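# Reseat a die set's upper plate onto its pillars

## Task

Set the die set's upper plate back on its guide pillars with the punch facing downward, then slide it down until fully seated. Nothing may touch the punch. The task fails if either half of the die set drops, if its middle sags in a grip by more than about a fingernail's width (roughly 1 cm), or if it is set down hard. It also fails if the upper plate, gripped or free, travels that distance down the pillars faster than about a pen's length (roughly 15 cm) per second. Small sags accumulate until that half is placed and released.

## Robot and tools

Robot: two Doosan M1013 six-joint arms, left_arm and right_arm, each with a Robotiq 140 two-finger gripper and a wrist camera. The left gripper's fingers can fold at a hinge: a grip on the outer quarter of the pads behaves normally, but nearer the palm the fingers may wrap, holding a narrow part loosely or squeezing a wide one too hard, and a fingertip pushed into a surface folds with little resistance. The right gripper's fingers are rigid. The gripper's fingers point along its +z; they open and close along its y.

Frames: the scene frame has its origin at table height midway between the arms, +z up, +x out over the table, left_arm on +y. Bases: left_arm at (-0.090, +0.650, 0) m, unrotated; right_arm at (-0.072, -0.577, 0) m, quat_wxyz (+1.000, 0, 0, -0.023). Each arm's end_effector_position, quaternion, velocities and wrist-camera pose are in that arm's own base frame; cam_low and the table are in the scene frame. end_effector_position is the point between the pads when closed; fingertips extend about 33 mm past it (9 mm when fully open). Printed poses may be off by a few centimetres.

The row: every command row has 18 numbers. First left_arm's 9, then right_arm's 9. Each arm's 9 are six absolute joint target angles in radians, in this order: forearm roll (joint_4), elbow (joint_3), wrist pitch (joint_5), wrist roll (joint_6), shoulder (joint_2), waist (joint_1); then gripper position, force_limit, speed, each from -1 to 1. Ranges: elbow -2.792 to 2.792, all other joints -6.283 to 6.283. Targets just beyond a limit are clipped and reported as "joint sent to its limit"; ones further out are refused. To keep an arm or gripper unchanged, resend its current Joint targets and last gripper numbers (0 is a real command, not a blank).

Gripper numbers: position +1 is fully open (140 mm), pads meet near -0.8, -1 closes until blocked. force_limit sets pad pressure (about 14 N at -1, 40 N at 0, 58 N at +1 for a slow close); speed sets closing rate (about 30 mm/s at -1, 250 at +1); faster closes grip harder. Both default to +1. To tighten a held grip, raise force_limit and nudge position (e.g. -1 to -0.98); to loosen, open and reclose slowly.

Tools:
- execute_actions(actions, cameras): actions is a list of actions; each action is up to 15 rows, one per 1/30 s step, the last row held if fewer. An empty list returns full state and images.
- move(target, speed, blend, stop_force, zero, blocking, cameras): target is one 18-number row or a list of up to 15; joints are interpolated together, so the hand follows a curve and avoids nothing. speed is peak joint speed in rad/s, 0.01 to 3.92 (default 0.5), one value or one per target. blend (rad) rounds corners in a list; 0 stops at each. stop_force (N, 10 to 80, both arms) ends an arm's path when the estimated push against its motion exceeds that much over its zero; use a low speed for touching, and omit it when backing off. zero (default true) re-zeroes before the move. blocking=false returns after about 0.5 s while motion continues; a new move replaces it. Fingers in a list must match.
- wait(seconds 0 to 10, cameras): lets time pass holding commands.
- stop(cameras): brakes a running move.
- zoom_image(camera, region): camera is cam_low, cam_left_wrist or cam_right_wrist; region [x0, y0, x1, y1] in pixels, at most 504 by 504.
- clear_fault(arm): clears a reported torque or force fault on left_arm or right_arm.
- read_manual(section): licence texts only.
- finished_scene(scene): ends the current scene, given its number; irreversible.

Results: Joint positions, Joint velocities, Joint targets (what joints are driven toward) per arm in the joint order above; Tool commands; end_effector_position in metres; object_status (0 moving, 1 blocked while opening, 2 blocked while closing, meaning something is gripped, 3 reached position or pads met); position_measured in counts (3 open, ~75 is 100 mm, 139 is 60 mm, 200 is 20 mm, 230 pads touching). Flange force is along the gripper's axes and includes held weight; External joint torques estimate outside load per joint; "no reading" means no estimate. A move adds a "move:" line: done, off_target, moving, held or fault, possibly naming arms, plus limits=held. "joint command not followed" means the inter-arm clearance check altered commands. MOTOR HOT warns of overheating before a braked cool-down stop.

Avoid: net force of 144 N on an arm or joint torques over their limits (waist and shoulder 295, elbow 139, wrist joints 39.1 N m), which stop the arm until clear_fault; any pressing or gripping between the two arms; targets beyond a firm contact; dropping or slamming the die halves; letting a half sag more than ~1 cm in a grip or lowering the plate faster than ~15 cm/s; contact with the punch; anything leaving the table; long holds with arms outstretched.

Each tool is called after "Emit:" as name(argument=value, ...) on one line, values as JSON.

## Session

Emit:
execute_actions(actions=[])

Scene clock: 0.00 s.
left_arm: end_effector_position=(+0.3514, +0.2288, +0.2243) position_measured=3 object_status=3 end_effector_quat_wxyz=(-0.479, +0.550, +0.679, -0.087) | right_arm: end_effector_position=(+1.0662, -0.2083, +0.1012) position_measured=3 object_status=3 end_effector_quat_wxyz=(+0.044, +0.223, +0.974, -0.005)
Joint names: [forearm roll, elbow, wrist pitch, wrist roll, shoulder, waist]
Joint positions: left_arm=[0.513 1.97 1.793 -0.244 0.278 0.097] | right_arm=[-0.01 0.768 1.337 -1.341 0.949 -0.222]
Joint velocities: within noise
Joint torques (N m): no reading
External joint torques (N m): no reading
Flange force (N): no reading
Joint targets: left_arm=[0.513 1.970 1.793 -0.244 0.278 0.097] | right_arm=[-0.010 0.768 1.337 -1.341 0.949 -0.222]
Tool commands: left_gripper/position=+1.0 left_gripper/force_limit=+1.0 left_gripper/speed=+1.0 right_gripper/position=+1.0 right_gripper/force_limit=+1.0 right_gripper/speed=+1.0

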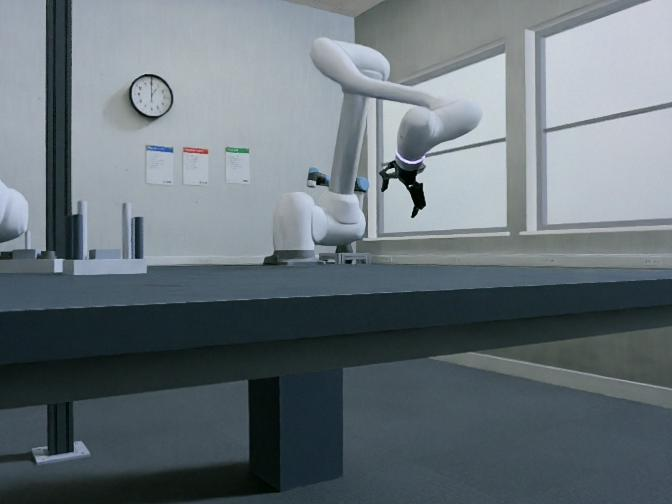

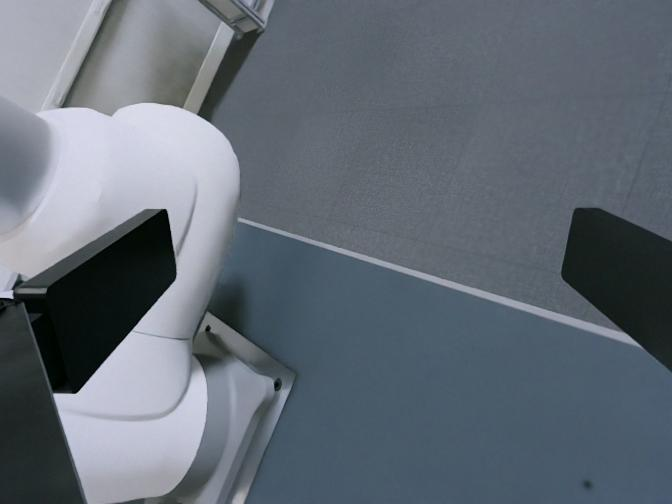

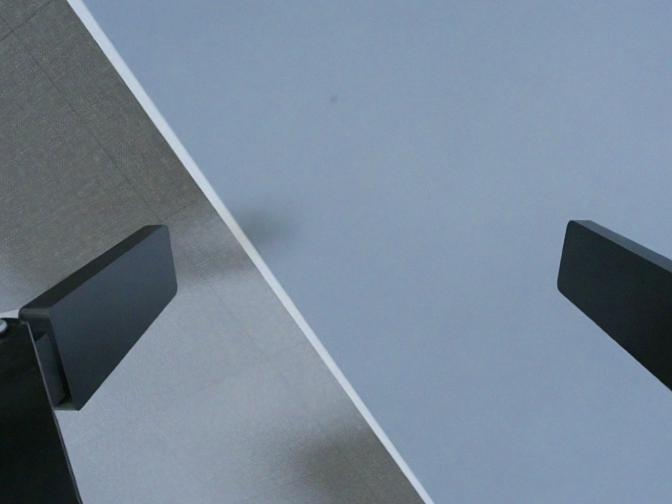

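Emit:
move(target=[0,0.8671,1.7084,-0.57,0.5661,-1.0906,1,-1,-1,-0.01,0.768,1.337,-1.341,0.949,-0.222,1,-1,-1], speed=1.0, cameras=["cam_left_wrist","cam_low"])

Emit:
zoom_image(camera="cam_low", region=[0, 180, 180, 300])

Scene clock: 34.97 s.
left_arm: end_effector_position=(+0.4403, -0.7699, +0.4199) position_measured=3 object_status=3 end_effector_quat_wxyz=(+0.000, +0.865, +0.501, +0.000) | right_arm: end_effector_position=(+1.0663, -0.2086, +0.1010) position_measured=3 object_status=3 end_effector_quat_wxyz=(+0.044, +0.223, +0.974, -0.005)
Joint names: [forearm roll, elbow, wrist pitch, wrist roll, shoulder, waist]
Joint positions: left_arm=[0 0.867 1.708 -0.57 0.566 -1.09] | right_arm=[-0.01 0.768 1.337 -1.341 0.949 -0.222]
Joint torques (N m): left_arm=[4.26 -43.29 0.12 -0.06 -103.19 -0.62] | right_arm=[3.75 -41.02 -0.18 -0.29 -127.69 -0.65]
External joint torques (N m): left_arm=[0.08 1.61 -0.11 0.06 5.86 0.91] | right_arm=[0.48 -0.76 -0.02 0.29 1.64 -0.26]
Flange force (N): left_arm=[-2.5 6.4 2.2] | right_arm=[-6.8 1.8 0.3]
Joint targets: left_arm=[0.000 0.867 1.708 -0.570 0.566 -1.091] | right_arm=[-0.010 0.768 1.337 -1.341 0.949 -0.222]
move: done
Images, in order (width x height): cam_low 672x504, cam_left_wrist 672x504.

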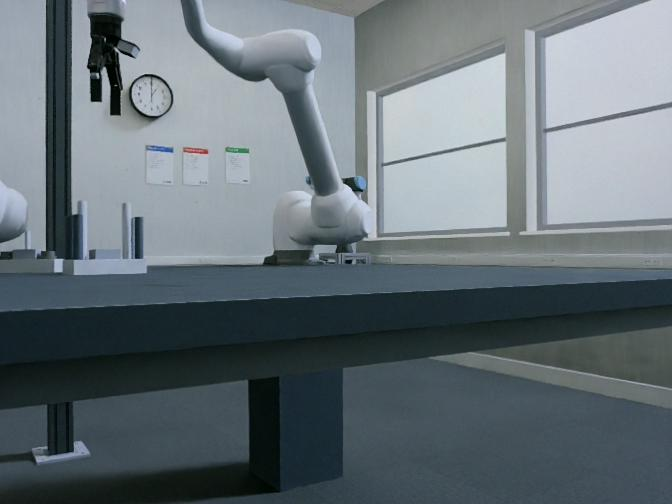

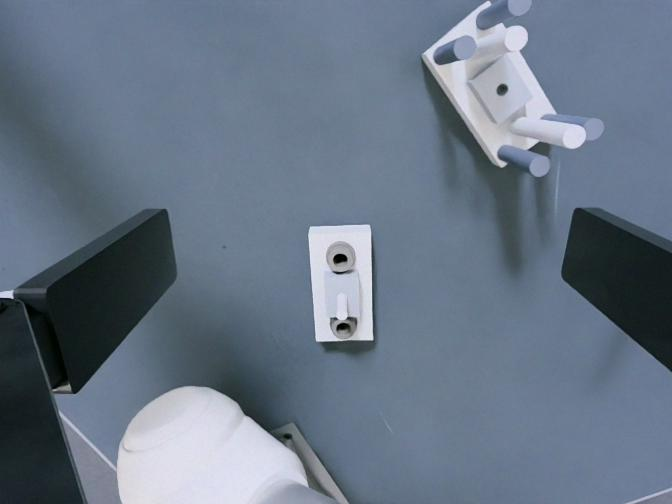

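Scaled by 2.800 from the camera's 672x504 image, which has a finer 960x720 frame.

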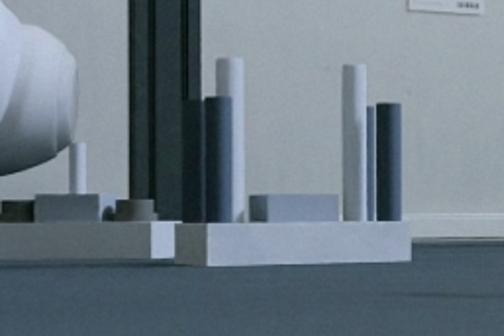

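Emit:
zoom_image(camera="cam_left_wrist", region=[290, 210, 400, 350])

Emit:
zoom_image(camera="cam_left_wrist", region=[410, 0, 620, 190])

Scaled by 3.600 from the camera's 672x504 image, which has a finer 960x720 frame.

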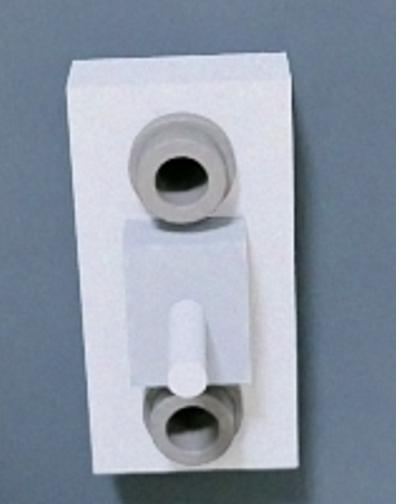

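Scaled by 2.400 from the camera's 672x504 image, which has a finer 960x720 frame.

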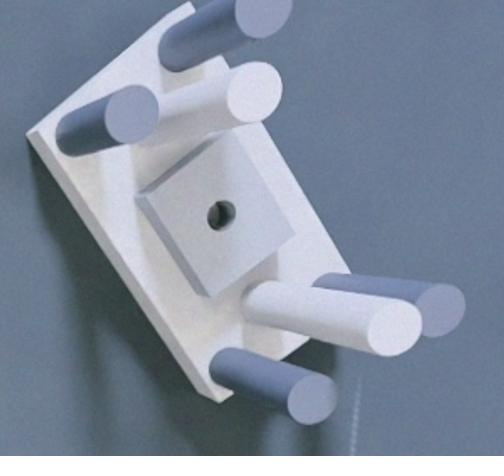

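Emit:
move(target=[0,1.0305,1.3537,-0.789,0.7574,-1.2471,1,-1,-1,-0.01,0.768,1.337,-1.341,0.949,-0.222,1,-1,-1], speed=0.6, cameras=["cam_left_wrist"])

Emit:
zoom_image(camera="cam_left_wrist", region=[270, 80, 470, 370])

Scene clock: 118.07 s.
left_arm: end_effector_position=(+0.3418, -0.9104, +0.1501) position_measured=3 object_status=3 end_effector_quat_wxyz=(+0.000, +0.849, +0.528, +0.000) | right_arm: end_effector_position=(+1.0663, -0.2086, +0.1010) position_measured=3 object_status=3 end_effector_quat_wxyz=(+0.044, +0.223, +0.974, -0.005)
Joint names: [forearm roll, elbow, wrist pitch, wrist roll, shoulder, waist]
Joint positions: left_arm=[0 1.03 1.354 -0.789 0.757 -1.247] | right_arm=[-0.01 0.768 1.337 -1.341 0.949 -0.222]
Joint torques (N m): left_arm=[4.13 -42.45 0.16 -0.06 -118.98 -0.16] | right_arm=[3.73 -40.96 -0.16 -0.24 -127.33 -1.08]
External joint torques (N m): left_arm=[0.16 1.07 -0.13 0.06 5.73 0.15] | right_arm=[0.53 -0.94 -0.04 0.24 0.9 0.83]
Flange force (N): left_arm=[-4.5 5.1 3.7] | right_arm=[-5.7 2.5 -0.2]
Joint targets: left_arm=[0.000 1.031 1.354 -0.789 0.757 -1.247] | right_arm=[-0.010 0.768 1.337 -1.341 0.949 -0.222]
move: done
Images, in order (width x height): cam_left_wrist 672x504.

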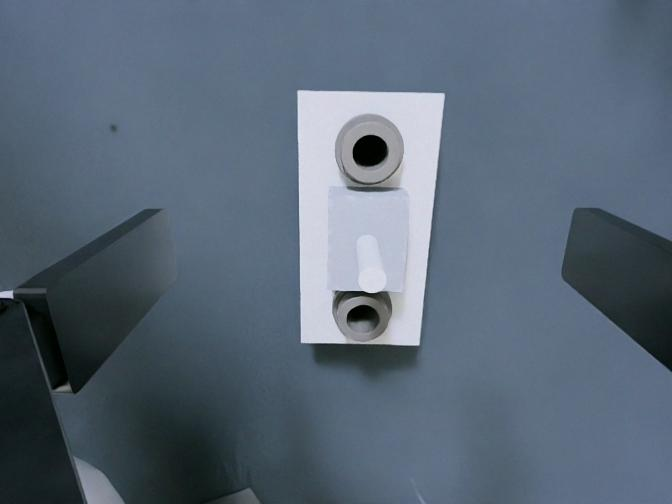

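Scaled by 1.738 from the camera's 672x504 image, which has a finer 960x720 frame.

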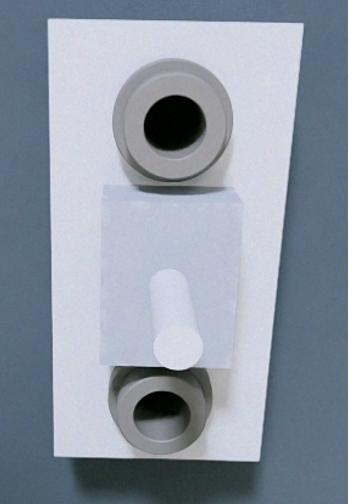

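Emit:
move(target=[[0,1.1184,1.1980,-0.7936,0.8252,-1.2516,1,-1,-1,-0.01,0.768,1.337,-1.341,0.949,-0.222,1,-1,-1],[0,1.1184,1.1980,-0.7936,0.8252,-1.2516,-1,1,-1,-0.01,0.768,1.337,-1.341,0.949,-0.222,1,-1,-1]], speed=0.12)

Emit:
wait(seconds=1.2, cameras=["cam_low","cam_left_wrist"])

Emit:
zoom_image(camera="cam_low", region=[0, 180, 180, 300])

Scene clock: 137.93 s.
left_arm: end_effector_position=(+0.3391, -0.9160, +0.0371) position_measured=110 object_status=0 end_effector_quat_wxyz=(+0.000, +0.849, +0.528, +0.000) | right_arm: end_effector_position=(+1.0663, -0.2086, +0.1010) position_measured=3 object_status=3 end_effector_quat_wxyz=(+0.044, +0.223, +0.974, -0.005)
Joint names: [forearm roll, elbow, wrist pitch, wrist roll, shoulder, waist]
Joint positions: left_arm=[0 1.118 1.198 -0.794 0.825 -1.252] | right_arm=[-0.01 0.768 1.337 -1.341 0.949 -0.222]
Joint torques (N m): left_arm=[3.03 -32.22 -1.65 0.3 -100.52 -2.05] | right_arm=[3.77 -40.91 -0.08 -0.27 -127.18 -1.04]
External joint torques (N m): left_arm=[1 -6.72 1.67 -0.3 -14.12 1.89] | right_arm=[0.5 -0.82 -0.12 0.27 1.13 1.67]
Flange force (N): left_arm=[1.2 1.1 -16.1] | right_arm=[-5.3 3.3 0.1]
Joint targets: left_arm=[0.000 1.118 1.198 -0.794 0.825 -1.252] | right_arm=[-0.010 0.768 1.337 -1.341 0.949 -0.222]
move: done

Scene clock: 139.13 s.
left_arm: end_effector_position=(+0.3391, -0.9160, +0.0370) position_measured=110 object_status=2 end_effector_quat_wxyz=(+0.000, +0.849, +0.528, +0.000) | right_arm: end_effector_position=(+1.0663, -0.2086, +0.1010) position_measured=3 object_status=3 end_effector_quat_wxyz=(+0.044, +0.223, +0.974, -0.005)
Joint names: [forearm roll, elbow, wrist pitch, wrist roll, shoulder, waist]
Joint positions: left_arm=[0 1.118 1.198 -0.794 0.825 -1.252] | right_arm=[-0.01 0.768 1.337 -1.341 0.949 -0.222]
Joint torques (N m): left_arm=[3.01 -32.18 -1.63 0.3 -100.28 -2.06] | right_arm=[3.79 -40.72 -0.14 -0.25 -127.7 -1.57]
External joint torques (N m): left_arm=[1.03 -6.83 1.65 -0.3 -14.59 1.84] | right_arm=[0.46 -1.16 -0.06 0.25 1.28 0.86]
Flange force (N): left_arm=[1.5 0.7 -16.5] | right_arm=[-7.4 3.0 -0.1]
Joint targets: left_arm=[0.000 1.118 1.198 -0.794 0.825 -1.252] | right_arm=[-0.010 0.768 1.337 -1.341 0.949 -0.222]
Tool commands: left_gripper/position=-1.0 left_gripper/force_limit=+1.0 left_gripper/speed=-1.0 right_gripper/position=+1.0 right_gripper/force_limit=-1.0 right_gripper/speed=-1.0
wait: 1.20 s; at rest by 0.17 s
Images, in order (width x height): cam_low 672x504, cam_left_wrist 672x504.

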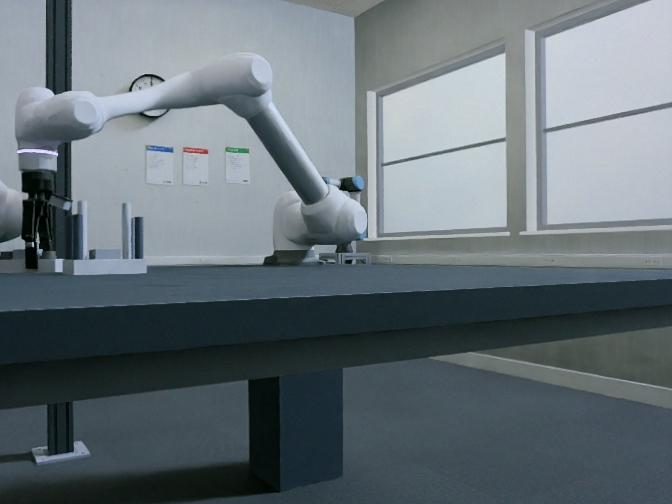

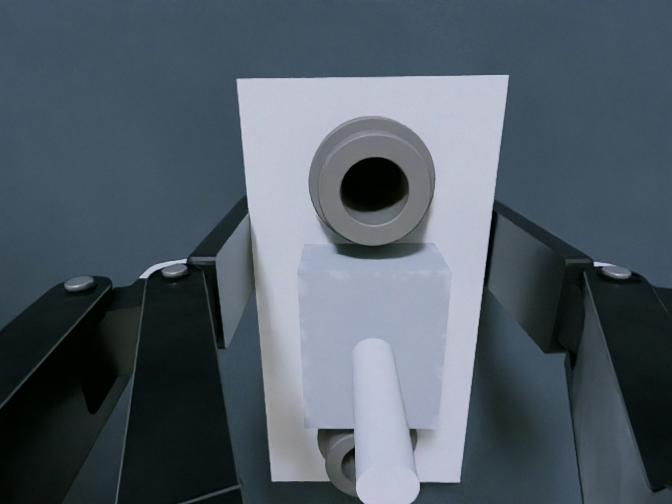

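Scaled by 2.800 from the camera's 672x504 image, which has a finer 960x720 frame.

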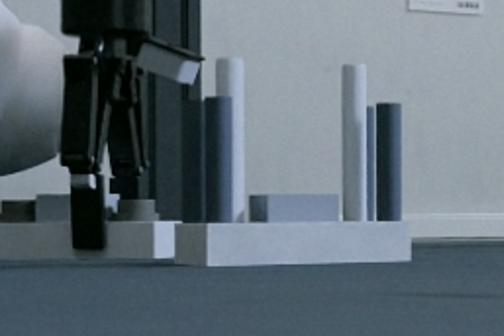

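Emit:
move(target=[[0,0.98,1.437,-0.7936,0.7246,-1.2516,-1,1,-1,-0.01,0.768,1.337,-1.341,0.949,-0.222,1,-1,-1],[0,0.98,1.437,-0.7936,0.7246,-1.2516,-1,1,-1,0,2.5598,-0.3851,1.5708,-0.6039,-0.629,1,-1,-1]], speed=[0.12,1.0], cameras=["cam_left_wrist"])

Emit:
move(target=[0,2.3875,-0.4061,1.5708,-0.4106,-1.6124,-1,1,-1,0,2.5598,-0.3851,1.5708,-0.6039,-0.629,1,-1,-1], speed=0.4, cameras=["cam_left_wrist"])

Emit:
move(target=[0,2.3875,-0.4061,1.5708,-0.4106,-1.6124,-1,1,-1,0,2.5598,-0.3851,1.5708,-0.6039,1.5772,1,-1,-1], speed=0.8, cameras=["cam_low","cam_right_wrist"])

Emit:
zoom_image(camera="cam_low", region=[30, 70, 210, 170])

Scene clock: 170.03 s.
left_arm: end_effector_position=(+0.3356, -0.9054, +0.2096) position_measured=111 object_status=2 end_effector_quat_wxyz=(+0.000, +0.849, +0.528, +0.000) | right_arm: end_effector_position=(+0.4234, -0.2654, +0.4529) position_measured=3 object_status=3 end_effector_quat_wxyz=(+0.219, +0.672, -0.219, +0.672)
Joint names: [forearm roll, elbow, wrist pitch, wrist roll, shoulder, waist]
Joint positions: left_arm=[0 0.98 1.437 -0.794 0.725 -1.252] | right_arm=[0 2.56 -0.385 1.571 -0.604 -0.629]
Joint torques (N m): left_arm=[3.9 -53.78 -0.17 -0.03 -135.26 -0.84] | right_arm=[3.49 -40.95 -2.73 -0.33 15.86 -1.12]
External joint torques (N m): left_arm=[0.4 12.11 0.19 0.03 24.94 0.4] | right_arm=[0.52 -0.81 0 0.33 1.4 1.12]
Flange force (N): left_arm=[-4.9 5.9 22.6] | right_arm=[0.0 0.0 0.0]
Joint targets: left_arm=[0.000 0.980 1.437 -0.794 0.725 -1.252] | right_arm=[0.000 2.560 -0.385 1.571 -0.604 -0.629]
move: done
Images, in order (width x height): cam_left_wrist 672x504.

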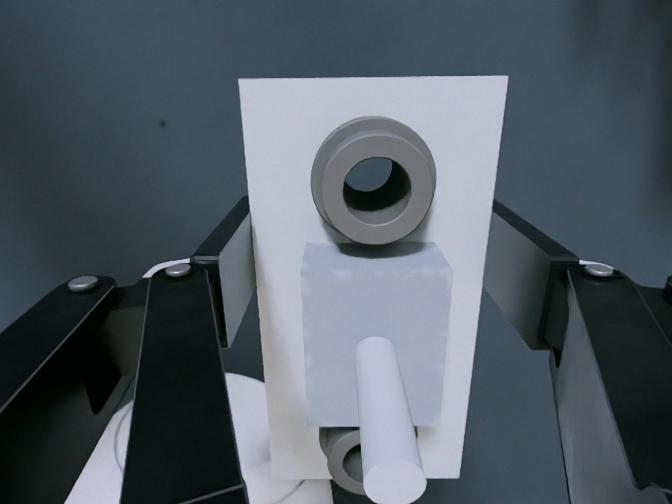

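Scene clock: 176.30 s.
left_arm: end_effector_position=(+0.0096, -0.5995, +0.5002) position_measured=111 object_status=2 end_effector_quat_wxyz=(+0.510, +0.489, -0.510, +0.489) | right_arm: end_effector_position=(+0.4234, -0.2654, +0.4528) position_measured=3 object_status=3 end_effector_quat_wxyz=(+0.219, +0.672, -0.219, +0.672)
Joint names: [forearm roll, elbow, wrist pitch, wrist roll, shoulder, waist]
Joint positions: left_arm=[0 2.387 -0.406 1.571 -0.411 -1.612] | right_arm=[0 2.56 -0.385 1.571 -0.604 -0.629]
Joint torques (N m): left_arm=[3.87 -58.87 -9.06 -0.05 -13.76 -0.51] | right_arm=[3.55 -40.93 -2.78 -0.35 16.01 -1.7]
External joint torques (N m): left_arm=[0.11 17.33 6.29 0.05 13.84 0.46] | right_arm=[0.45 -0.75 0.07 0.35 1.34 1.74]
Flange force (N): left_arm=[0.0 0.0 0.0] | right_arm=[0.0 0.0 0.0]
Joint targets: left_arm=[0.000 2.388 -0.406 1.571 -0.411 -1.612] | right_arm=[0.000 2.560 -0.385 1.571 -0.604 -0.629]
move: done
Images, in order (width x height): cam_left_wrist 672x504.

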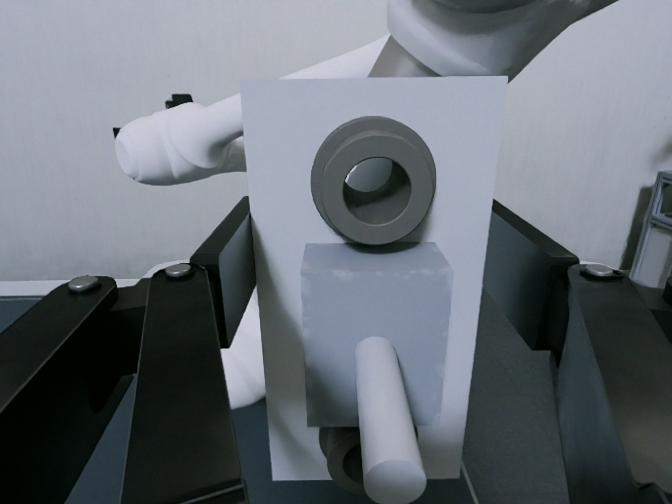

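Scene clock: 179.53 s.
left_arm: end_effector_position=(+0.0096, -0.5995, +0.5001) position_measured=111 object_status=2 end_effector_quat_wxyz=(+0.510, +0.489, -0.510, +0.489) | right_arm: end_effector_position=(-0.0377, +0.4983, +0.4528) position_measured=3 object_status=3 end_effector_quat_wxyz=(+0.502, -0.498, -0.502, -0.498)
Joint names: [forearm roll, elbow, wrist pitch, wrist roll, shoulder, waist]
Joint positions: left_arm=[0 2.388 -0.406 1.571 -0.411 -1.612] | right_arm=[0 2.56 -0.385 1.571 -0.604 1.577]
Joint torques (N m): left_arm=[3.87 -58.78 -9.12 -0.06 -13.92 -0.49] | right_arm=[3.45 -40.64 -2.62 -0.28 16.03 -1.13]
External joint torques (N m): left_arm=[0.12 17.24 6.35 0.05 14.08 0.29] | right_arm=[0.55 -1.01 -0.1 0.28 1.11 1.06]
Flange force (N): left_arm=[0.0 0.0 0.0] | right_arm=[0.0 0.0 0.0]
Joint targets: left_arm=[0.000 2.388 -0.406 1.571 -0.411 -1.612] | right_arm=[0.000 2.560 -0.385 1.571 -0.604 1.577]
move: done
Images, in order (width x height): cam_low 672x504, cam_right_wrist 672x504.

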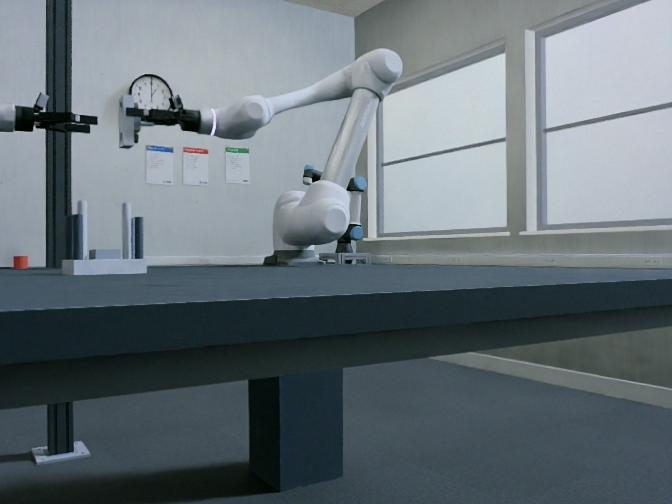

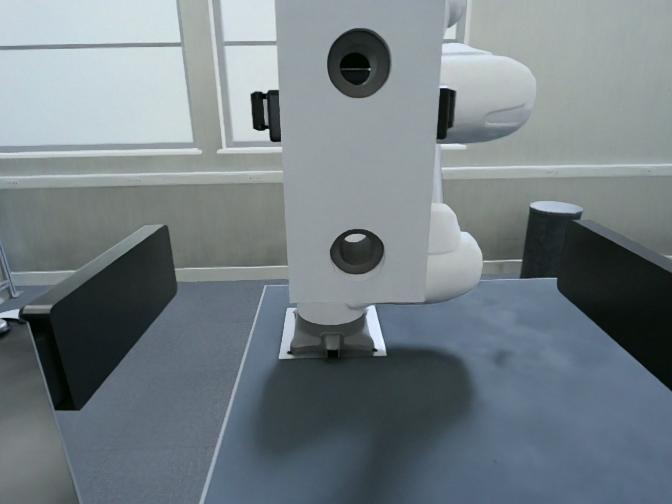

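Scaled by 2.800 from the camera's 672x504 image, which has a finer 960x720 frame.

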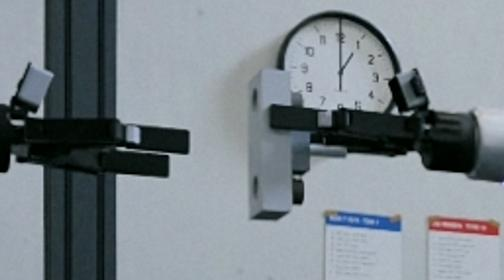

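Emit:
move(target=[[0,2.3875,-0.4061,1.5708,-0.4106,-1.6124,-1,1,-1,0,2.5063,-0.3189,1.5708,-0.5814,1.5767,1,-1,-1],[0,2.3875,-0.4061,1.5708,-0.4106,-1.6124,-1,1,-1,0,2.4226,-0.4388,1.5708,-0.3778,1.5767,1,-1,-1],[0,2.3875,-0.4061,1.5708,-0.4106,-1.6124,-1,1,-1,0,2.4226,-0.4388,1.5708,-0.3778,1.5767,-1,-1,-1]], speed=[0.5,0.12,0.1], cameras=["cam_low","cam_right_wrist"])

Emit:
zoom_image(camera="cam_low", region=[30, 70, 210, 170])

Emit:
wait(seconds=1)

Scene clock: 217.37 s.
left_arm: end_effector_position=(+0.0096, -0.5995, +0.5001) position_measured=111 object_status=2 end_effector_quat_wxyz=(+0.510, +0.489, -0.510, +0.489) | right_arm: end_effector_position=(-0.0380, +0.6008, +0.4619) position_measured=108 object_status=0 end_effector_quat_wxyz=(+0.493, -0.507, -0.510, -0.490)
Joint names: [forearm roll, elbow, wrist pitch, wrist roll, shoulder, waist]
Joint positions: left_arm=[0 2.388 -0.406 1.571 -0.411 -1.612] | right_arm=[0 2.423 -0.439 1.571 -0.378 1.577]
Joint torques (N m): left_arm=[3.56 -59.73 -9.13 -0.19 -12.22 0.48] | right_arm=[3.06 -40.77 -2.8 -0.45 -2.37 -0.63]
External joint torques (N m): left_arm=[0.41 18.21 6.36 0.19 12.38 -0.55] | right_arm=[0.77 0.63 0.04 0.45 0.25 0.78]
Flange force (N): left_arm=[0.0 0.0 0.0] | right_arm=[0.0 0.0 0.0]
Joint targets: left_arm=[0.000 2.388 -0.406 1.571 -0.411 -1.612] | right_arm=[0.000 2.423 -0.439 1.571 -0.378 1.577]
move: done
Images, in order (width x height): cam_low 672x504, cam_right_wrist 672x504.

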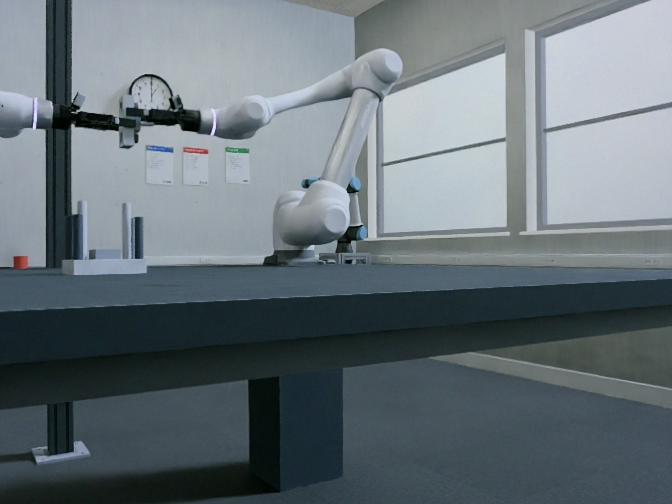

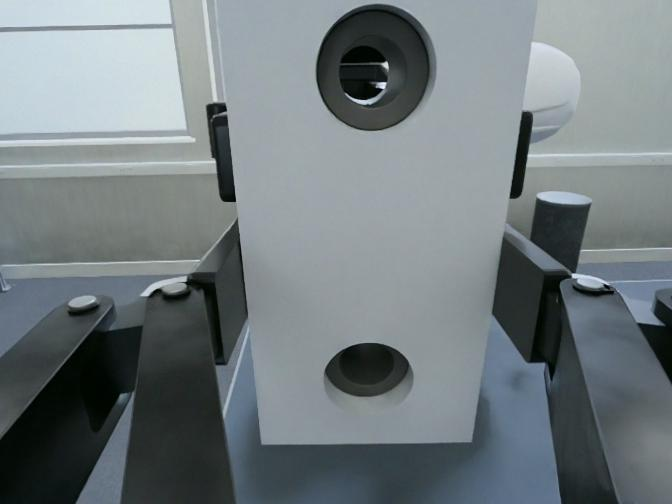

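Scaled by 2.800 from the camera's 672x504 image, which has a finer 960x720 frame.

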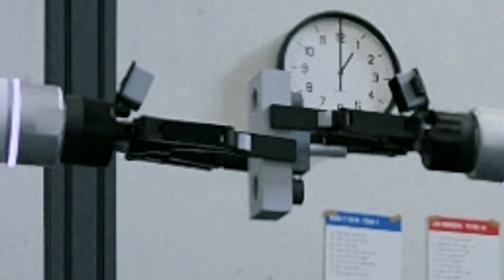

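Scene clock: 218.37 s.
left_arm: end_effector_position=(+0.0096, -0.5995, +0.5001) position_measured=111 object_status=2 end_effector_quat_wxyz=(+0.510, +0.489, -0.510, +0.489) | right_arm: end_effector_position=(-0.0380, +0.6008, +0.4619) position_measured=108 object_status=2 end_effector_quat_wxyz=(+0.493, -0.507, -0.510, -0.490)
Joint names: [forearm roll, elbow, wrist pitch, wrist roll, shoulder, waist]
Joint positions: left_arm=[0 2.388 -0.406 1.571 -0.411 -1.612] | right_arm=[0 2.423 -0.439 1.571 -0.378 1.577]
Joint torques (N m): left_arm=[3.55 -59.6 -9.14 -0.15 -11.88 0.44] | right_arm=[3.11 -40.74 -2.8 -0.42 -1.74 -0.11]
External joint torques (N m): left_arm=[0.43 18.11 6.38 0.15 12.3 -0.55] | right_arm=[0.73 0.56 0.04 0.42 -0.24 0.1]
Flange force (N): left_arm=[0.0 0.0 0.0] | right_arm=[0.0 0.0 0.0]
Joint targets: left_arm=[0.000 2.388 -0.406 1.571 -0.411 -1.612] | right_arm=[0.000 2.423 -0.439 1.571 -0.378 1.577]
Tool commands: left_gripper/position=-1.0 left_gripper/force_limit=+1.0 left_gripper/speed=-1.0 right_gripper/position=-1.0 right_gripper/force_limit=-1.0 right_gripper/speed=-1.0
wait: 1.00 s; at rest by 0.17 s

Emit:
move(target=[[0,2.3875,-0.4061,1.5708,-0.4106,-1.6124,-1,1,-1,0,2.4226,-0.4388,1.5708,-0.3778,1.5767,0.45,1,-1],[0,2.3875,-0.4061,1.5708,-0.4106,-1.6124,-1,1,-1,0,2.4226,-0.4388,1.5708,-0.3778,1.5767,-1,1,0.4]], speed=0.05)

Emit:
wait(seconds=1.5)

Emit:
move(target=[[0,2.3875,-0.4061,1.5708,-0.4106,-1.6124,1,-1,-1,0,2.4226,-0.4388,1.5708,-0.3778,1.5767,-1,1,0.4],[0,2.4805,-0.2741,1.5708,-0.6356,-1.6124,1,-1,-1,0,2.4226,-0.4388,1.5708,-0.3778,1.5767,-1,1,0.4]], speed=0.15, cameras=["cam_low","cam_right_wrist"])

Scene clock: 235.87 s.
left_arm: end_effector_position=(+0.0096, -0.5995, +0.5001) position_measured=111 object_status=2 end_effector_quat_wxyz=(+0.510, +0.489, -0.510, +0.489) | right_arm: end_effector_position=(-0.0380, +0.6008, +0.4619) position_measured=112 object_status=2 end_effector_quat_wxyz=(+0.493, -0.507, -0.510, -0.490)
Joint names: [forearm roll, elbow, wrist pitch, wrist roll, shoulder, waist]
Joint positions: left_arm=[0 2.388 -0.406 1.571 -0.411 -1.612] | right_arm=[0 2.423 -0.439 1.571 -0.378 1.577]
Joint torques (N m): left_arm=[3.18 -63.16 -9.2 -0.33 -6.57 0.57] | right_arm=[2.84 -45.02 -2.83 -0.69 2.32 -0.47]
External joint torques (N m): left_arm=[0.81 21.6 6.43 0.33 6.42 -0.61] | right_arm=[1 4.91 0.08 0.68 -3.99 0.43]
Flange force (N): left_arm=[0.0 0.0 0.0] | right_arm=[0.0 0.0 0.0]
Joint targets: left_arm=[0.000 2.388 -0.406 1.571 -0.411 -1.612] | right_arm=[0.000 2.423 -0.439 1.571 -0.378 1.577]
move: done

Scene clock: 237.37 s.
left_arm: end_effector_position=(+0.0096, -0.5995, +0.5001) position_measured=111 object_status=2 end_effector_quat_wxyz=(+0.510, +0.489, -0.510, +0.489) | right_arm: end_effector_position=(-0.0380, +0.6008, +0.4619) position_measured=112 object_status=2 end_effector_quat_wxyz=(+0.493, -0.507, -0.510, -0.490)
Joint names: [forearm roll, elbow, wrist pitch, wrist roll, shoulder, waist]
Joint positions: left_arm=[0 2.388 -0.406 1.571 -0.411 -1.612] | right_arm=[0 2.423 -0.439 1.571 -0.378 1.577]
Joint torques (N m): left_arm=[3.19 -63.08 -9.17 -0.33 -6.44 0.36] | right_arm=[2.84 -44.83 -2.84 -0.64 2.61 -0.51]
External joint torques (N m): left_arm=[0.78 21.52 6.39 0.33 6.18 -0.22] | right_arm=[0.99 4.65 0.07 0.64 -5.03 0.76]
Flange force (N): left_arm=[0.0 0.0 0.0] | right_arm=[0.0 0.0 0.0]
Joint targets: left_arm=[0.000 2.388 -0.406 1.571 -0.411 -1.612] | right_arm=[0.000 2.423 -0.439 1.571 -0.378 1.577]
Tool commands: left_gripper/position=-1.0 left_gripper/force_limit=+1.0 left_gripper/speed=-1.0 right_gripper/position=-1.0 right_gripper/force_limit=+1.0 right_gripper/speed=+0.4
wait: 1.50 s; at rest by 0.17 s

Scene clock: 241.70 s.
left_arm: end_effector_position=(+0.0136, -0.5036, +0.5001) position_measured=3 object_status=3 end_effector_quat_wxyz=(+0.510, +0.489, -0.510, +0.489) | right_arm: end_effector_position=(-0.0380, +0.6008, +0.4619) position_measured=112 object_status=2 end_effector_quat_wxyz=(+0.493, -0.507, -0.510, -0.490)
Joint names: [forearm roll, elbow, wrist pitch, wrist roll, shoulder, waist]
Joint positions: left_arm=[0 2.48 -0.274 1.571 -0.636 -1.612] | right_arm=[0 2.423 -0.439 1.571 -0.378 1.577]
Joint torques (N m): left_arm=[4.07 -44.82 -2.7 -0.08 16.53 -0.36] | right_arm=[3.36 -54.15 -8.92 -0.26 -14.45 -0.71]
External joint torques (N m): left_arm=[0.11 1.45 -0.02 0.08 1.97 0.28] | right_arm=[0.48 14 6.16 0.26 12.45 0.79]
Flange force (N): left_arm=[0.0 0.0 0.0] | right_arm=[0.0 0.0 0.0]
Joint targets: left_arm=[0.000 2.481 -0.274 1.571 -0.636 -1.612] | right_arm=[0.000 2.423 -0.439 1.571 -0.378 1.577]
move: done
Images, in order (width x height): cam_low 672x504, cam_right_wrist 672x504.

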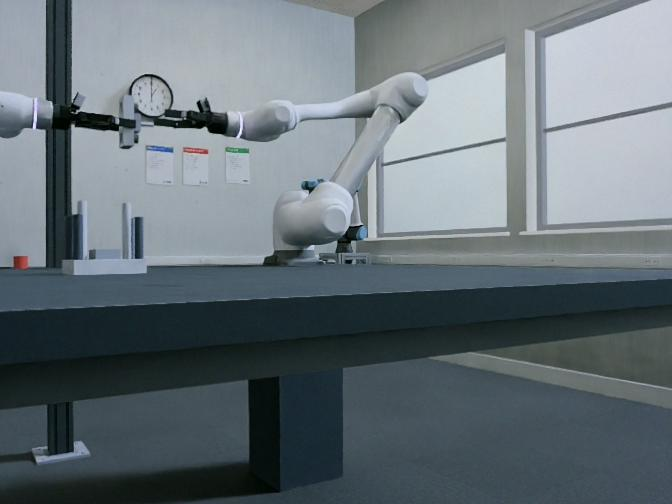

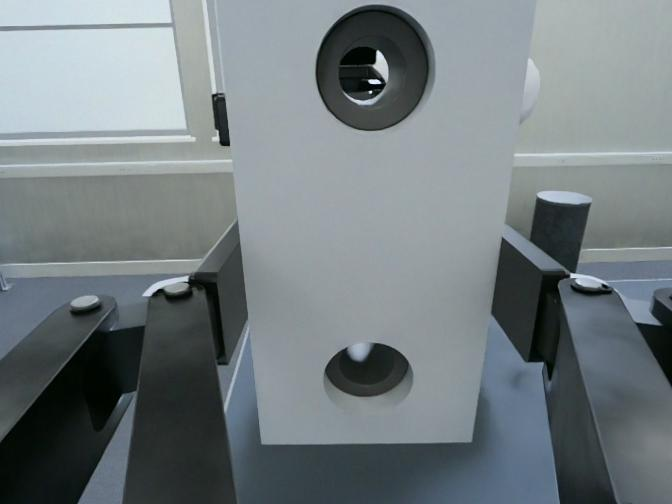

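Emit:
zoom_image(camera="cam_right_wrist", region=[300, 0, 450, 140])

Emit:
zoom_image(camera="cam_right_wrist", region=[300, 320, 440, 420])

Scaled by 3.360 from the camera's 672x504 image, which has a finer 960x720 frame.

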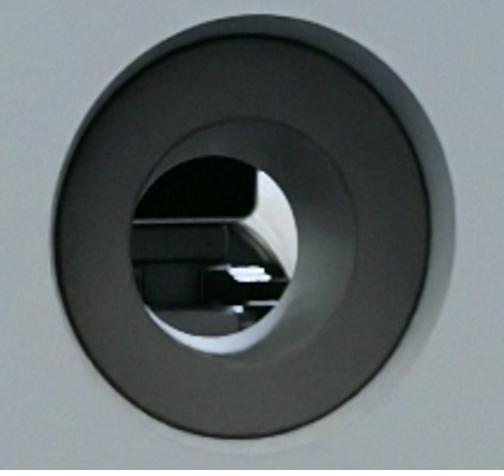

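Scaled by 3.600 from the camera's 672x504 image, which has a finer 960x720 frame.

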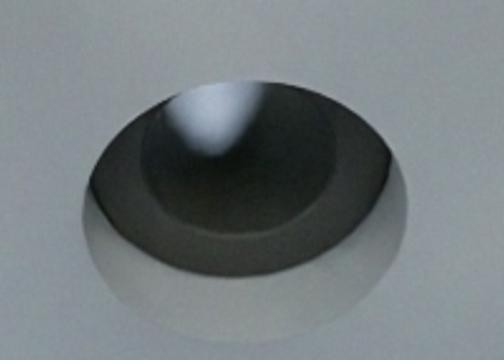

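Emit:
wait(seconds=0, cameras=["cam_left_wrist","cam_low"])

Emit:
zoom_image(camera="cam_left_wrist", region=[270, 80, 450, 350])

Emit:
zoom_image(camera="cam_low", region=[60, 195, 150, 280])

Scene clock: 263.30 s.
left_arm: end_effector_position=(+0.0136, -0.5036, +0.5001) position_measured=3 object_status=3 end_effector_quat_wxyz=(+0.510, +0.489, -0.510, +0.489) | right_arm: end_effector_position=(-0.0380, +0.6008, +0.4619) position_measured=112 object_status=2 end_effector_quat_wxyz=(+0.493, -0.507, -0.510, -0.490)
Joint names: [forearm roll, elbow, wrist pitch, wrist roll, shoulder, waist]
Joint positions: left_arm=[0 2.481 -0.274 1.571 -0.636 -1.612] | right_arm=[0 2.423 -0.439 1.571 -0.378 1.577]
Joint torques (N m): left_arm=[4.05 -44.7 -2.7 -0.05 16.52 -0.23] | right_arm=[3.45 -54.2 -8.95 -0.29 -15.24 -1]
External joint torques (N m): left_arm=[0.11 1.38 -0.02 0.04 1.97 0.28] | right_arm=[0.38 14.06 6.18 0.29 13.1 1.12]
Flange force (N): left_arm=[0.0 0.0 0.0] | right_arm=[0.0 0.0 0.0]
Joint targets: left_arm=[0.000 2.481 -0.274 1.571 -0.636 -1.612] | right_arm=[0.000 2.423 -0.439 1.571 -0.378 1.577]
Tool commands: left_gripper/position=+1.0 left_gripper/force_limit=-1.0 left_gripper/speed=-1.0 right_gripper/position=-1.0 right_gripper/force_limit=+1.0 right_gripper/speed=+0.4
Images, in order (width x height): cam_low 672x504, cam_left_wrist 672x504.

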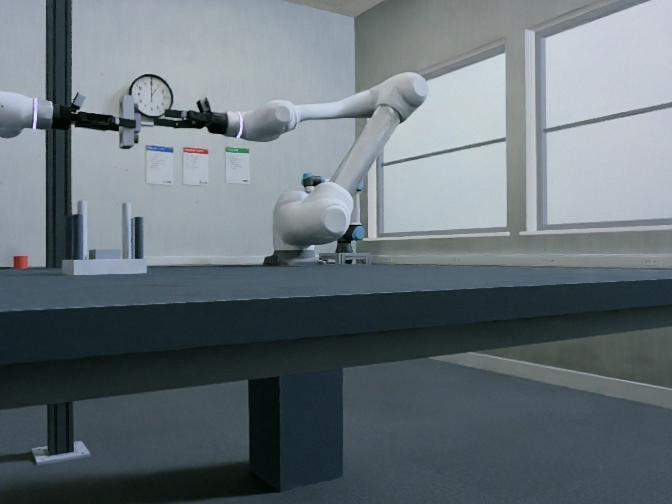

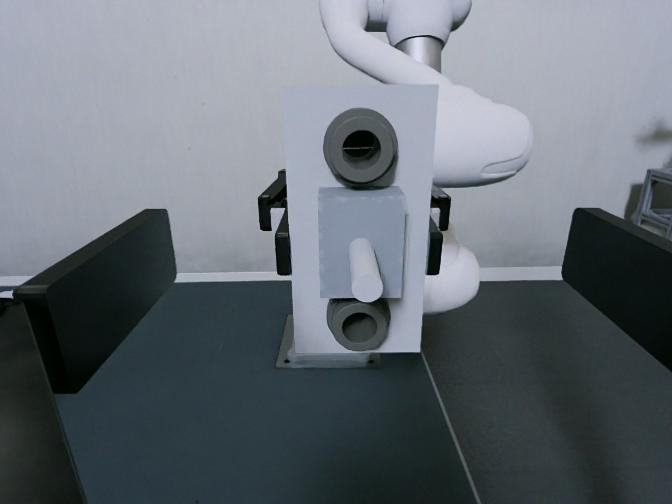

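Scaled by 1.867 from the camera's 672x504 image, which has a finer 960x720 frame.

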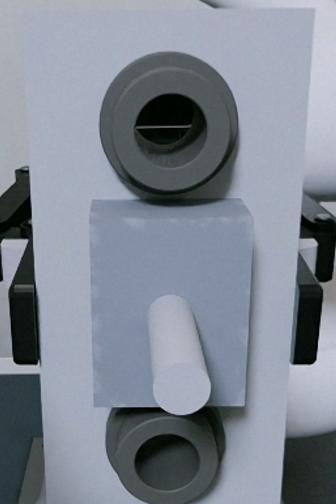

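Scaled by 5.600 from the camera's 672x504 image, which has a finer 960x720 frame.

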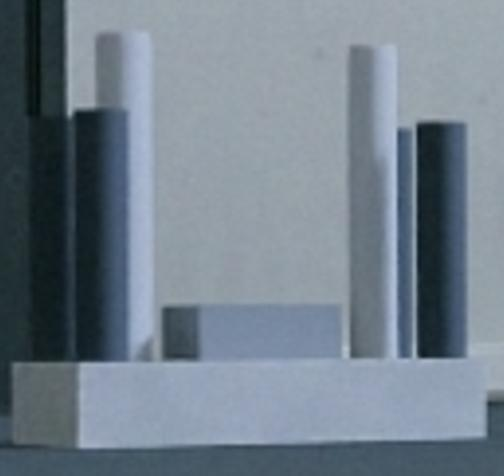

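Emit:
move(target=[[0,2.4805,-0.2741,1.5708,-0.6356,-1.6124,1,-1,-1,-0.0417,1.5326,1.3184,0.424,0.3079,0.6181,-1,1,0.4],[0,2.1531,-1.0903,1.5708,0.508,-0.9561,1,-1,-1,-0.0417,1.5326,1.3184,0.424,0.3079,0.6181,-1,1,0.4]], speed=[0.5,0.5], cameras=["all"])

Emit:
zoom_image(camera="cam_low", region=[40, 140, 180, 290])

Emit:
zoom_image(camera="cam_right_wrist", region=[300, 0, 450, 140])

Scene clock: 299.67 s.
left_arm: end_effector_position=(+0.5429, -0.7093, +0.1985) position_measured=3 object_status=3 end_effector_quat_wxyz=(+0.325, +0.628, -0.325, +0.628) | right_arm: end_effector_position=(+0.5754, +0.4350, +0.2622) position_measured=112 object_status=2 end_effector_quat_wxyz=(+0.017, +0.631, +0.776, -0.014)
Joint names: [forearm roll, elbow, wrist pitch, wrist roll, shoulder, waist]
Joint positions: left_arm=[0 2.153 -1.09 1.571 0.508 -0.956] | right_arm=[-0.042 1.533 1.318 0.424 0.308 0.618]
Joint torques (N m): left_arm=[1.91 -22.66 -2.74 -0.06 -77.73 -0.45] | right_arm=[3.55 -49.03 0.03 -0.34 -86.43 -0.88]
External joint torques (N m): left_arm=[0.12 0.34 0 0.06 4.56 0.09] | right_arm=[0.53 8.59 -0.01 0.35 14.5 0.6]
Flange force (N): left_arm=[-7.9 -0.5 3.4] | right_arm=[4.0 3.5 17.1]
Joint targets: left_arm=[0.000 2.153 -1.090 1.571 0.508 -0.956] | right_arm=[-0.042 1.533 1.318 0.424 0.308 0.618]
move: done

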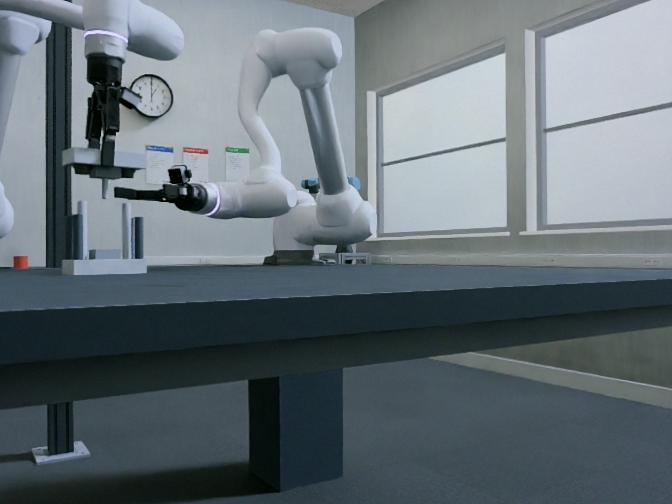

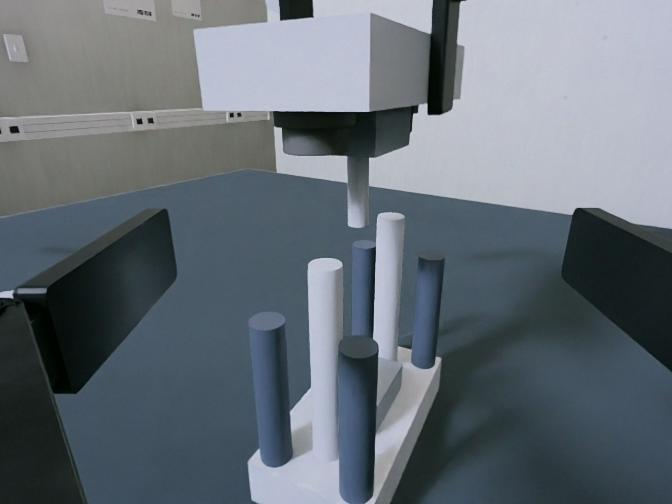

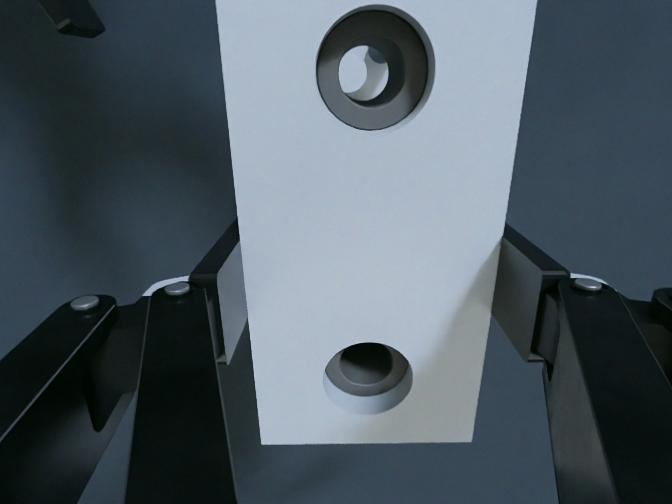

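Scaled by 3.360 from the camera's 672x504 image, which has a finer 960x720 frame.

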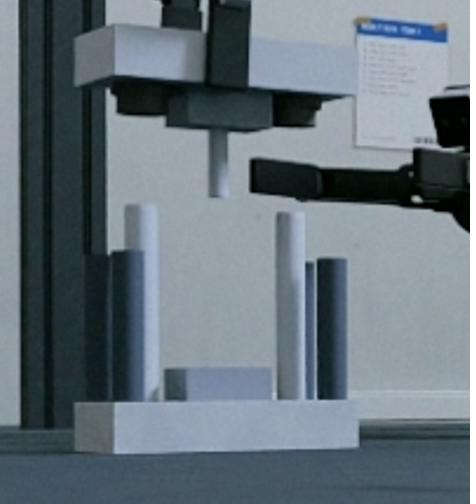

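Scaled by 3.360 from the camera's 672x504 image, which has a finer 960x720 frame.

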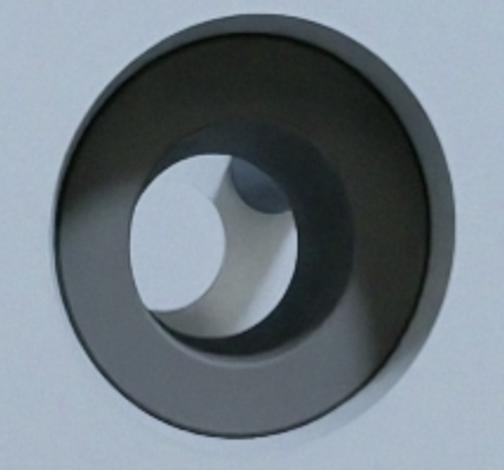

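Emit:
move(target=[0,2.1531,-1.0903,1.5708,0.508,-0.9561,1,-1,-1,0,1.5790,1.2519,0.3942,0.3107,0.5994,-1,1,0.4], speed=0.1, cameras=["all"])

Emit:
zoom_image(camera="cam_low", region=[55, 150, 155, 220])

Emit:
zoom_image(camera="cam_low", region=[55, 215, 155, 285])

Emit:
zoom_image(camera="cam_right_wrist", region=[300, 0, 450, 140])

Scene clock: 346.93 s.
left_arm: end_effector_position=(+0.5429, -0.7092, +0.1985) position_measured=3 object_status=3 end_effector_quat_wxyz=(+0.325, +0.628, -0.325, +0.628) | right_arm: end_effector_position=(+0.5753, +0.4349, +0.2350) position_measured=112 object_status=2 end_effector_quat_wxyz=(+0.000, +0.631, +0.776, +0.000)
Joint names: [forearm roll, elbow, wrist pitch, wrist roll, shoulder, waist]
Joint positions: left_arm=[0 2.153 -1.09 1.571 0.508 -0.956] | right_arm=[0 1.579 1.252 0.394 0.311 0.599]
Joint torques (N m): left_arm=[1.91 -22.7 -2.7 -0.05 -77.71 -0.75] | right_arm=[3.91 -48.58 -0.03 -0.26 -86.46 -1.16]
External joint torques (N m): left_arm=[0.09 0.49 -0.02 0.05 4.96 0.69] | right_arm=[0.21 8.79 0.01 0.26 15.13 1.04]
Flange force (N): left_arm=[-8.6 -1.6 3.5] | right_arm=[3.8 3.8 18.2]
Joint targets: left_arm=[0.000 2.153 -1.090 1.571 0.508 -0.956] | right_arm=[0.000 1.579 1.252 0.394 0.311 0.599]
move: done

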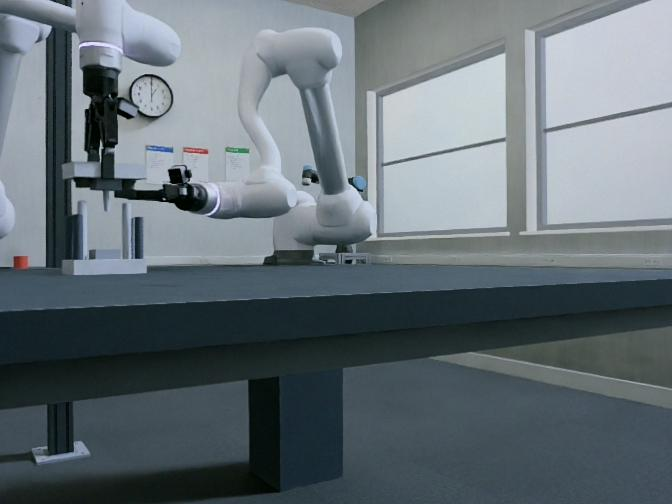

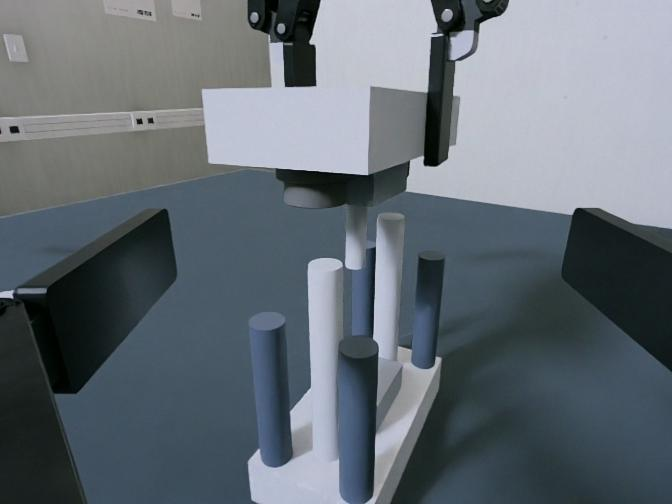

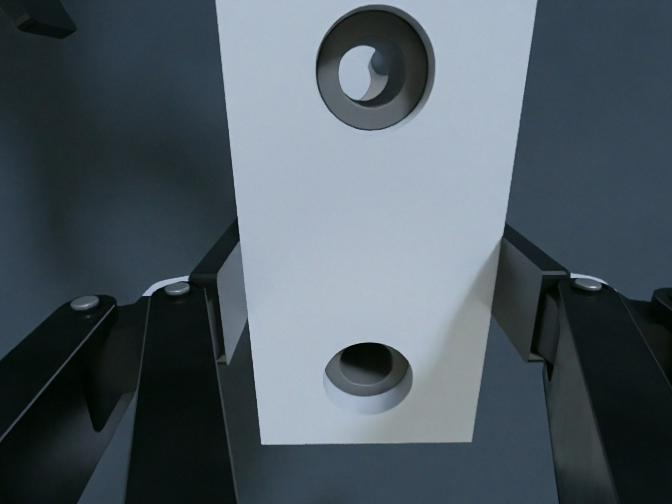

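Scaled by 5.040 from the camera's 672x504 image, which has a finer 960x720 frame.

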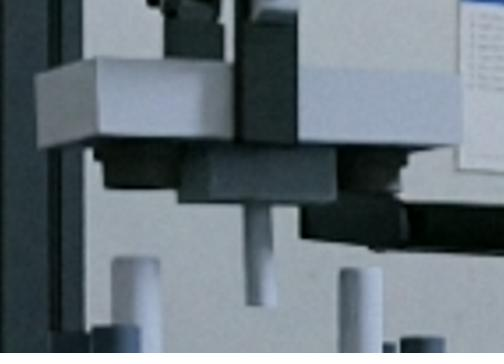

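Scaled by 5.040 from the camera's 672x504 image, which has a finer 960x720 frame.

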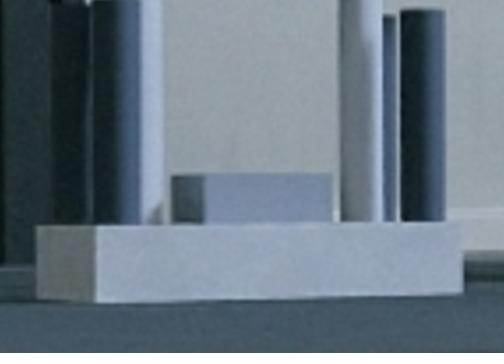

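Scaled by 3.360 from the camera's 672x504 image, which has a finer 960x720 frame.

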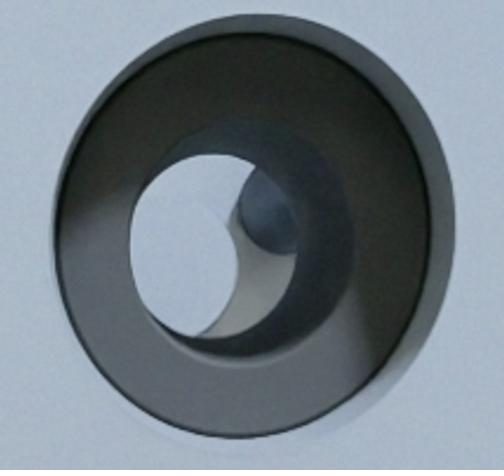

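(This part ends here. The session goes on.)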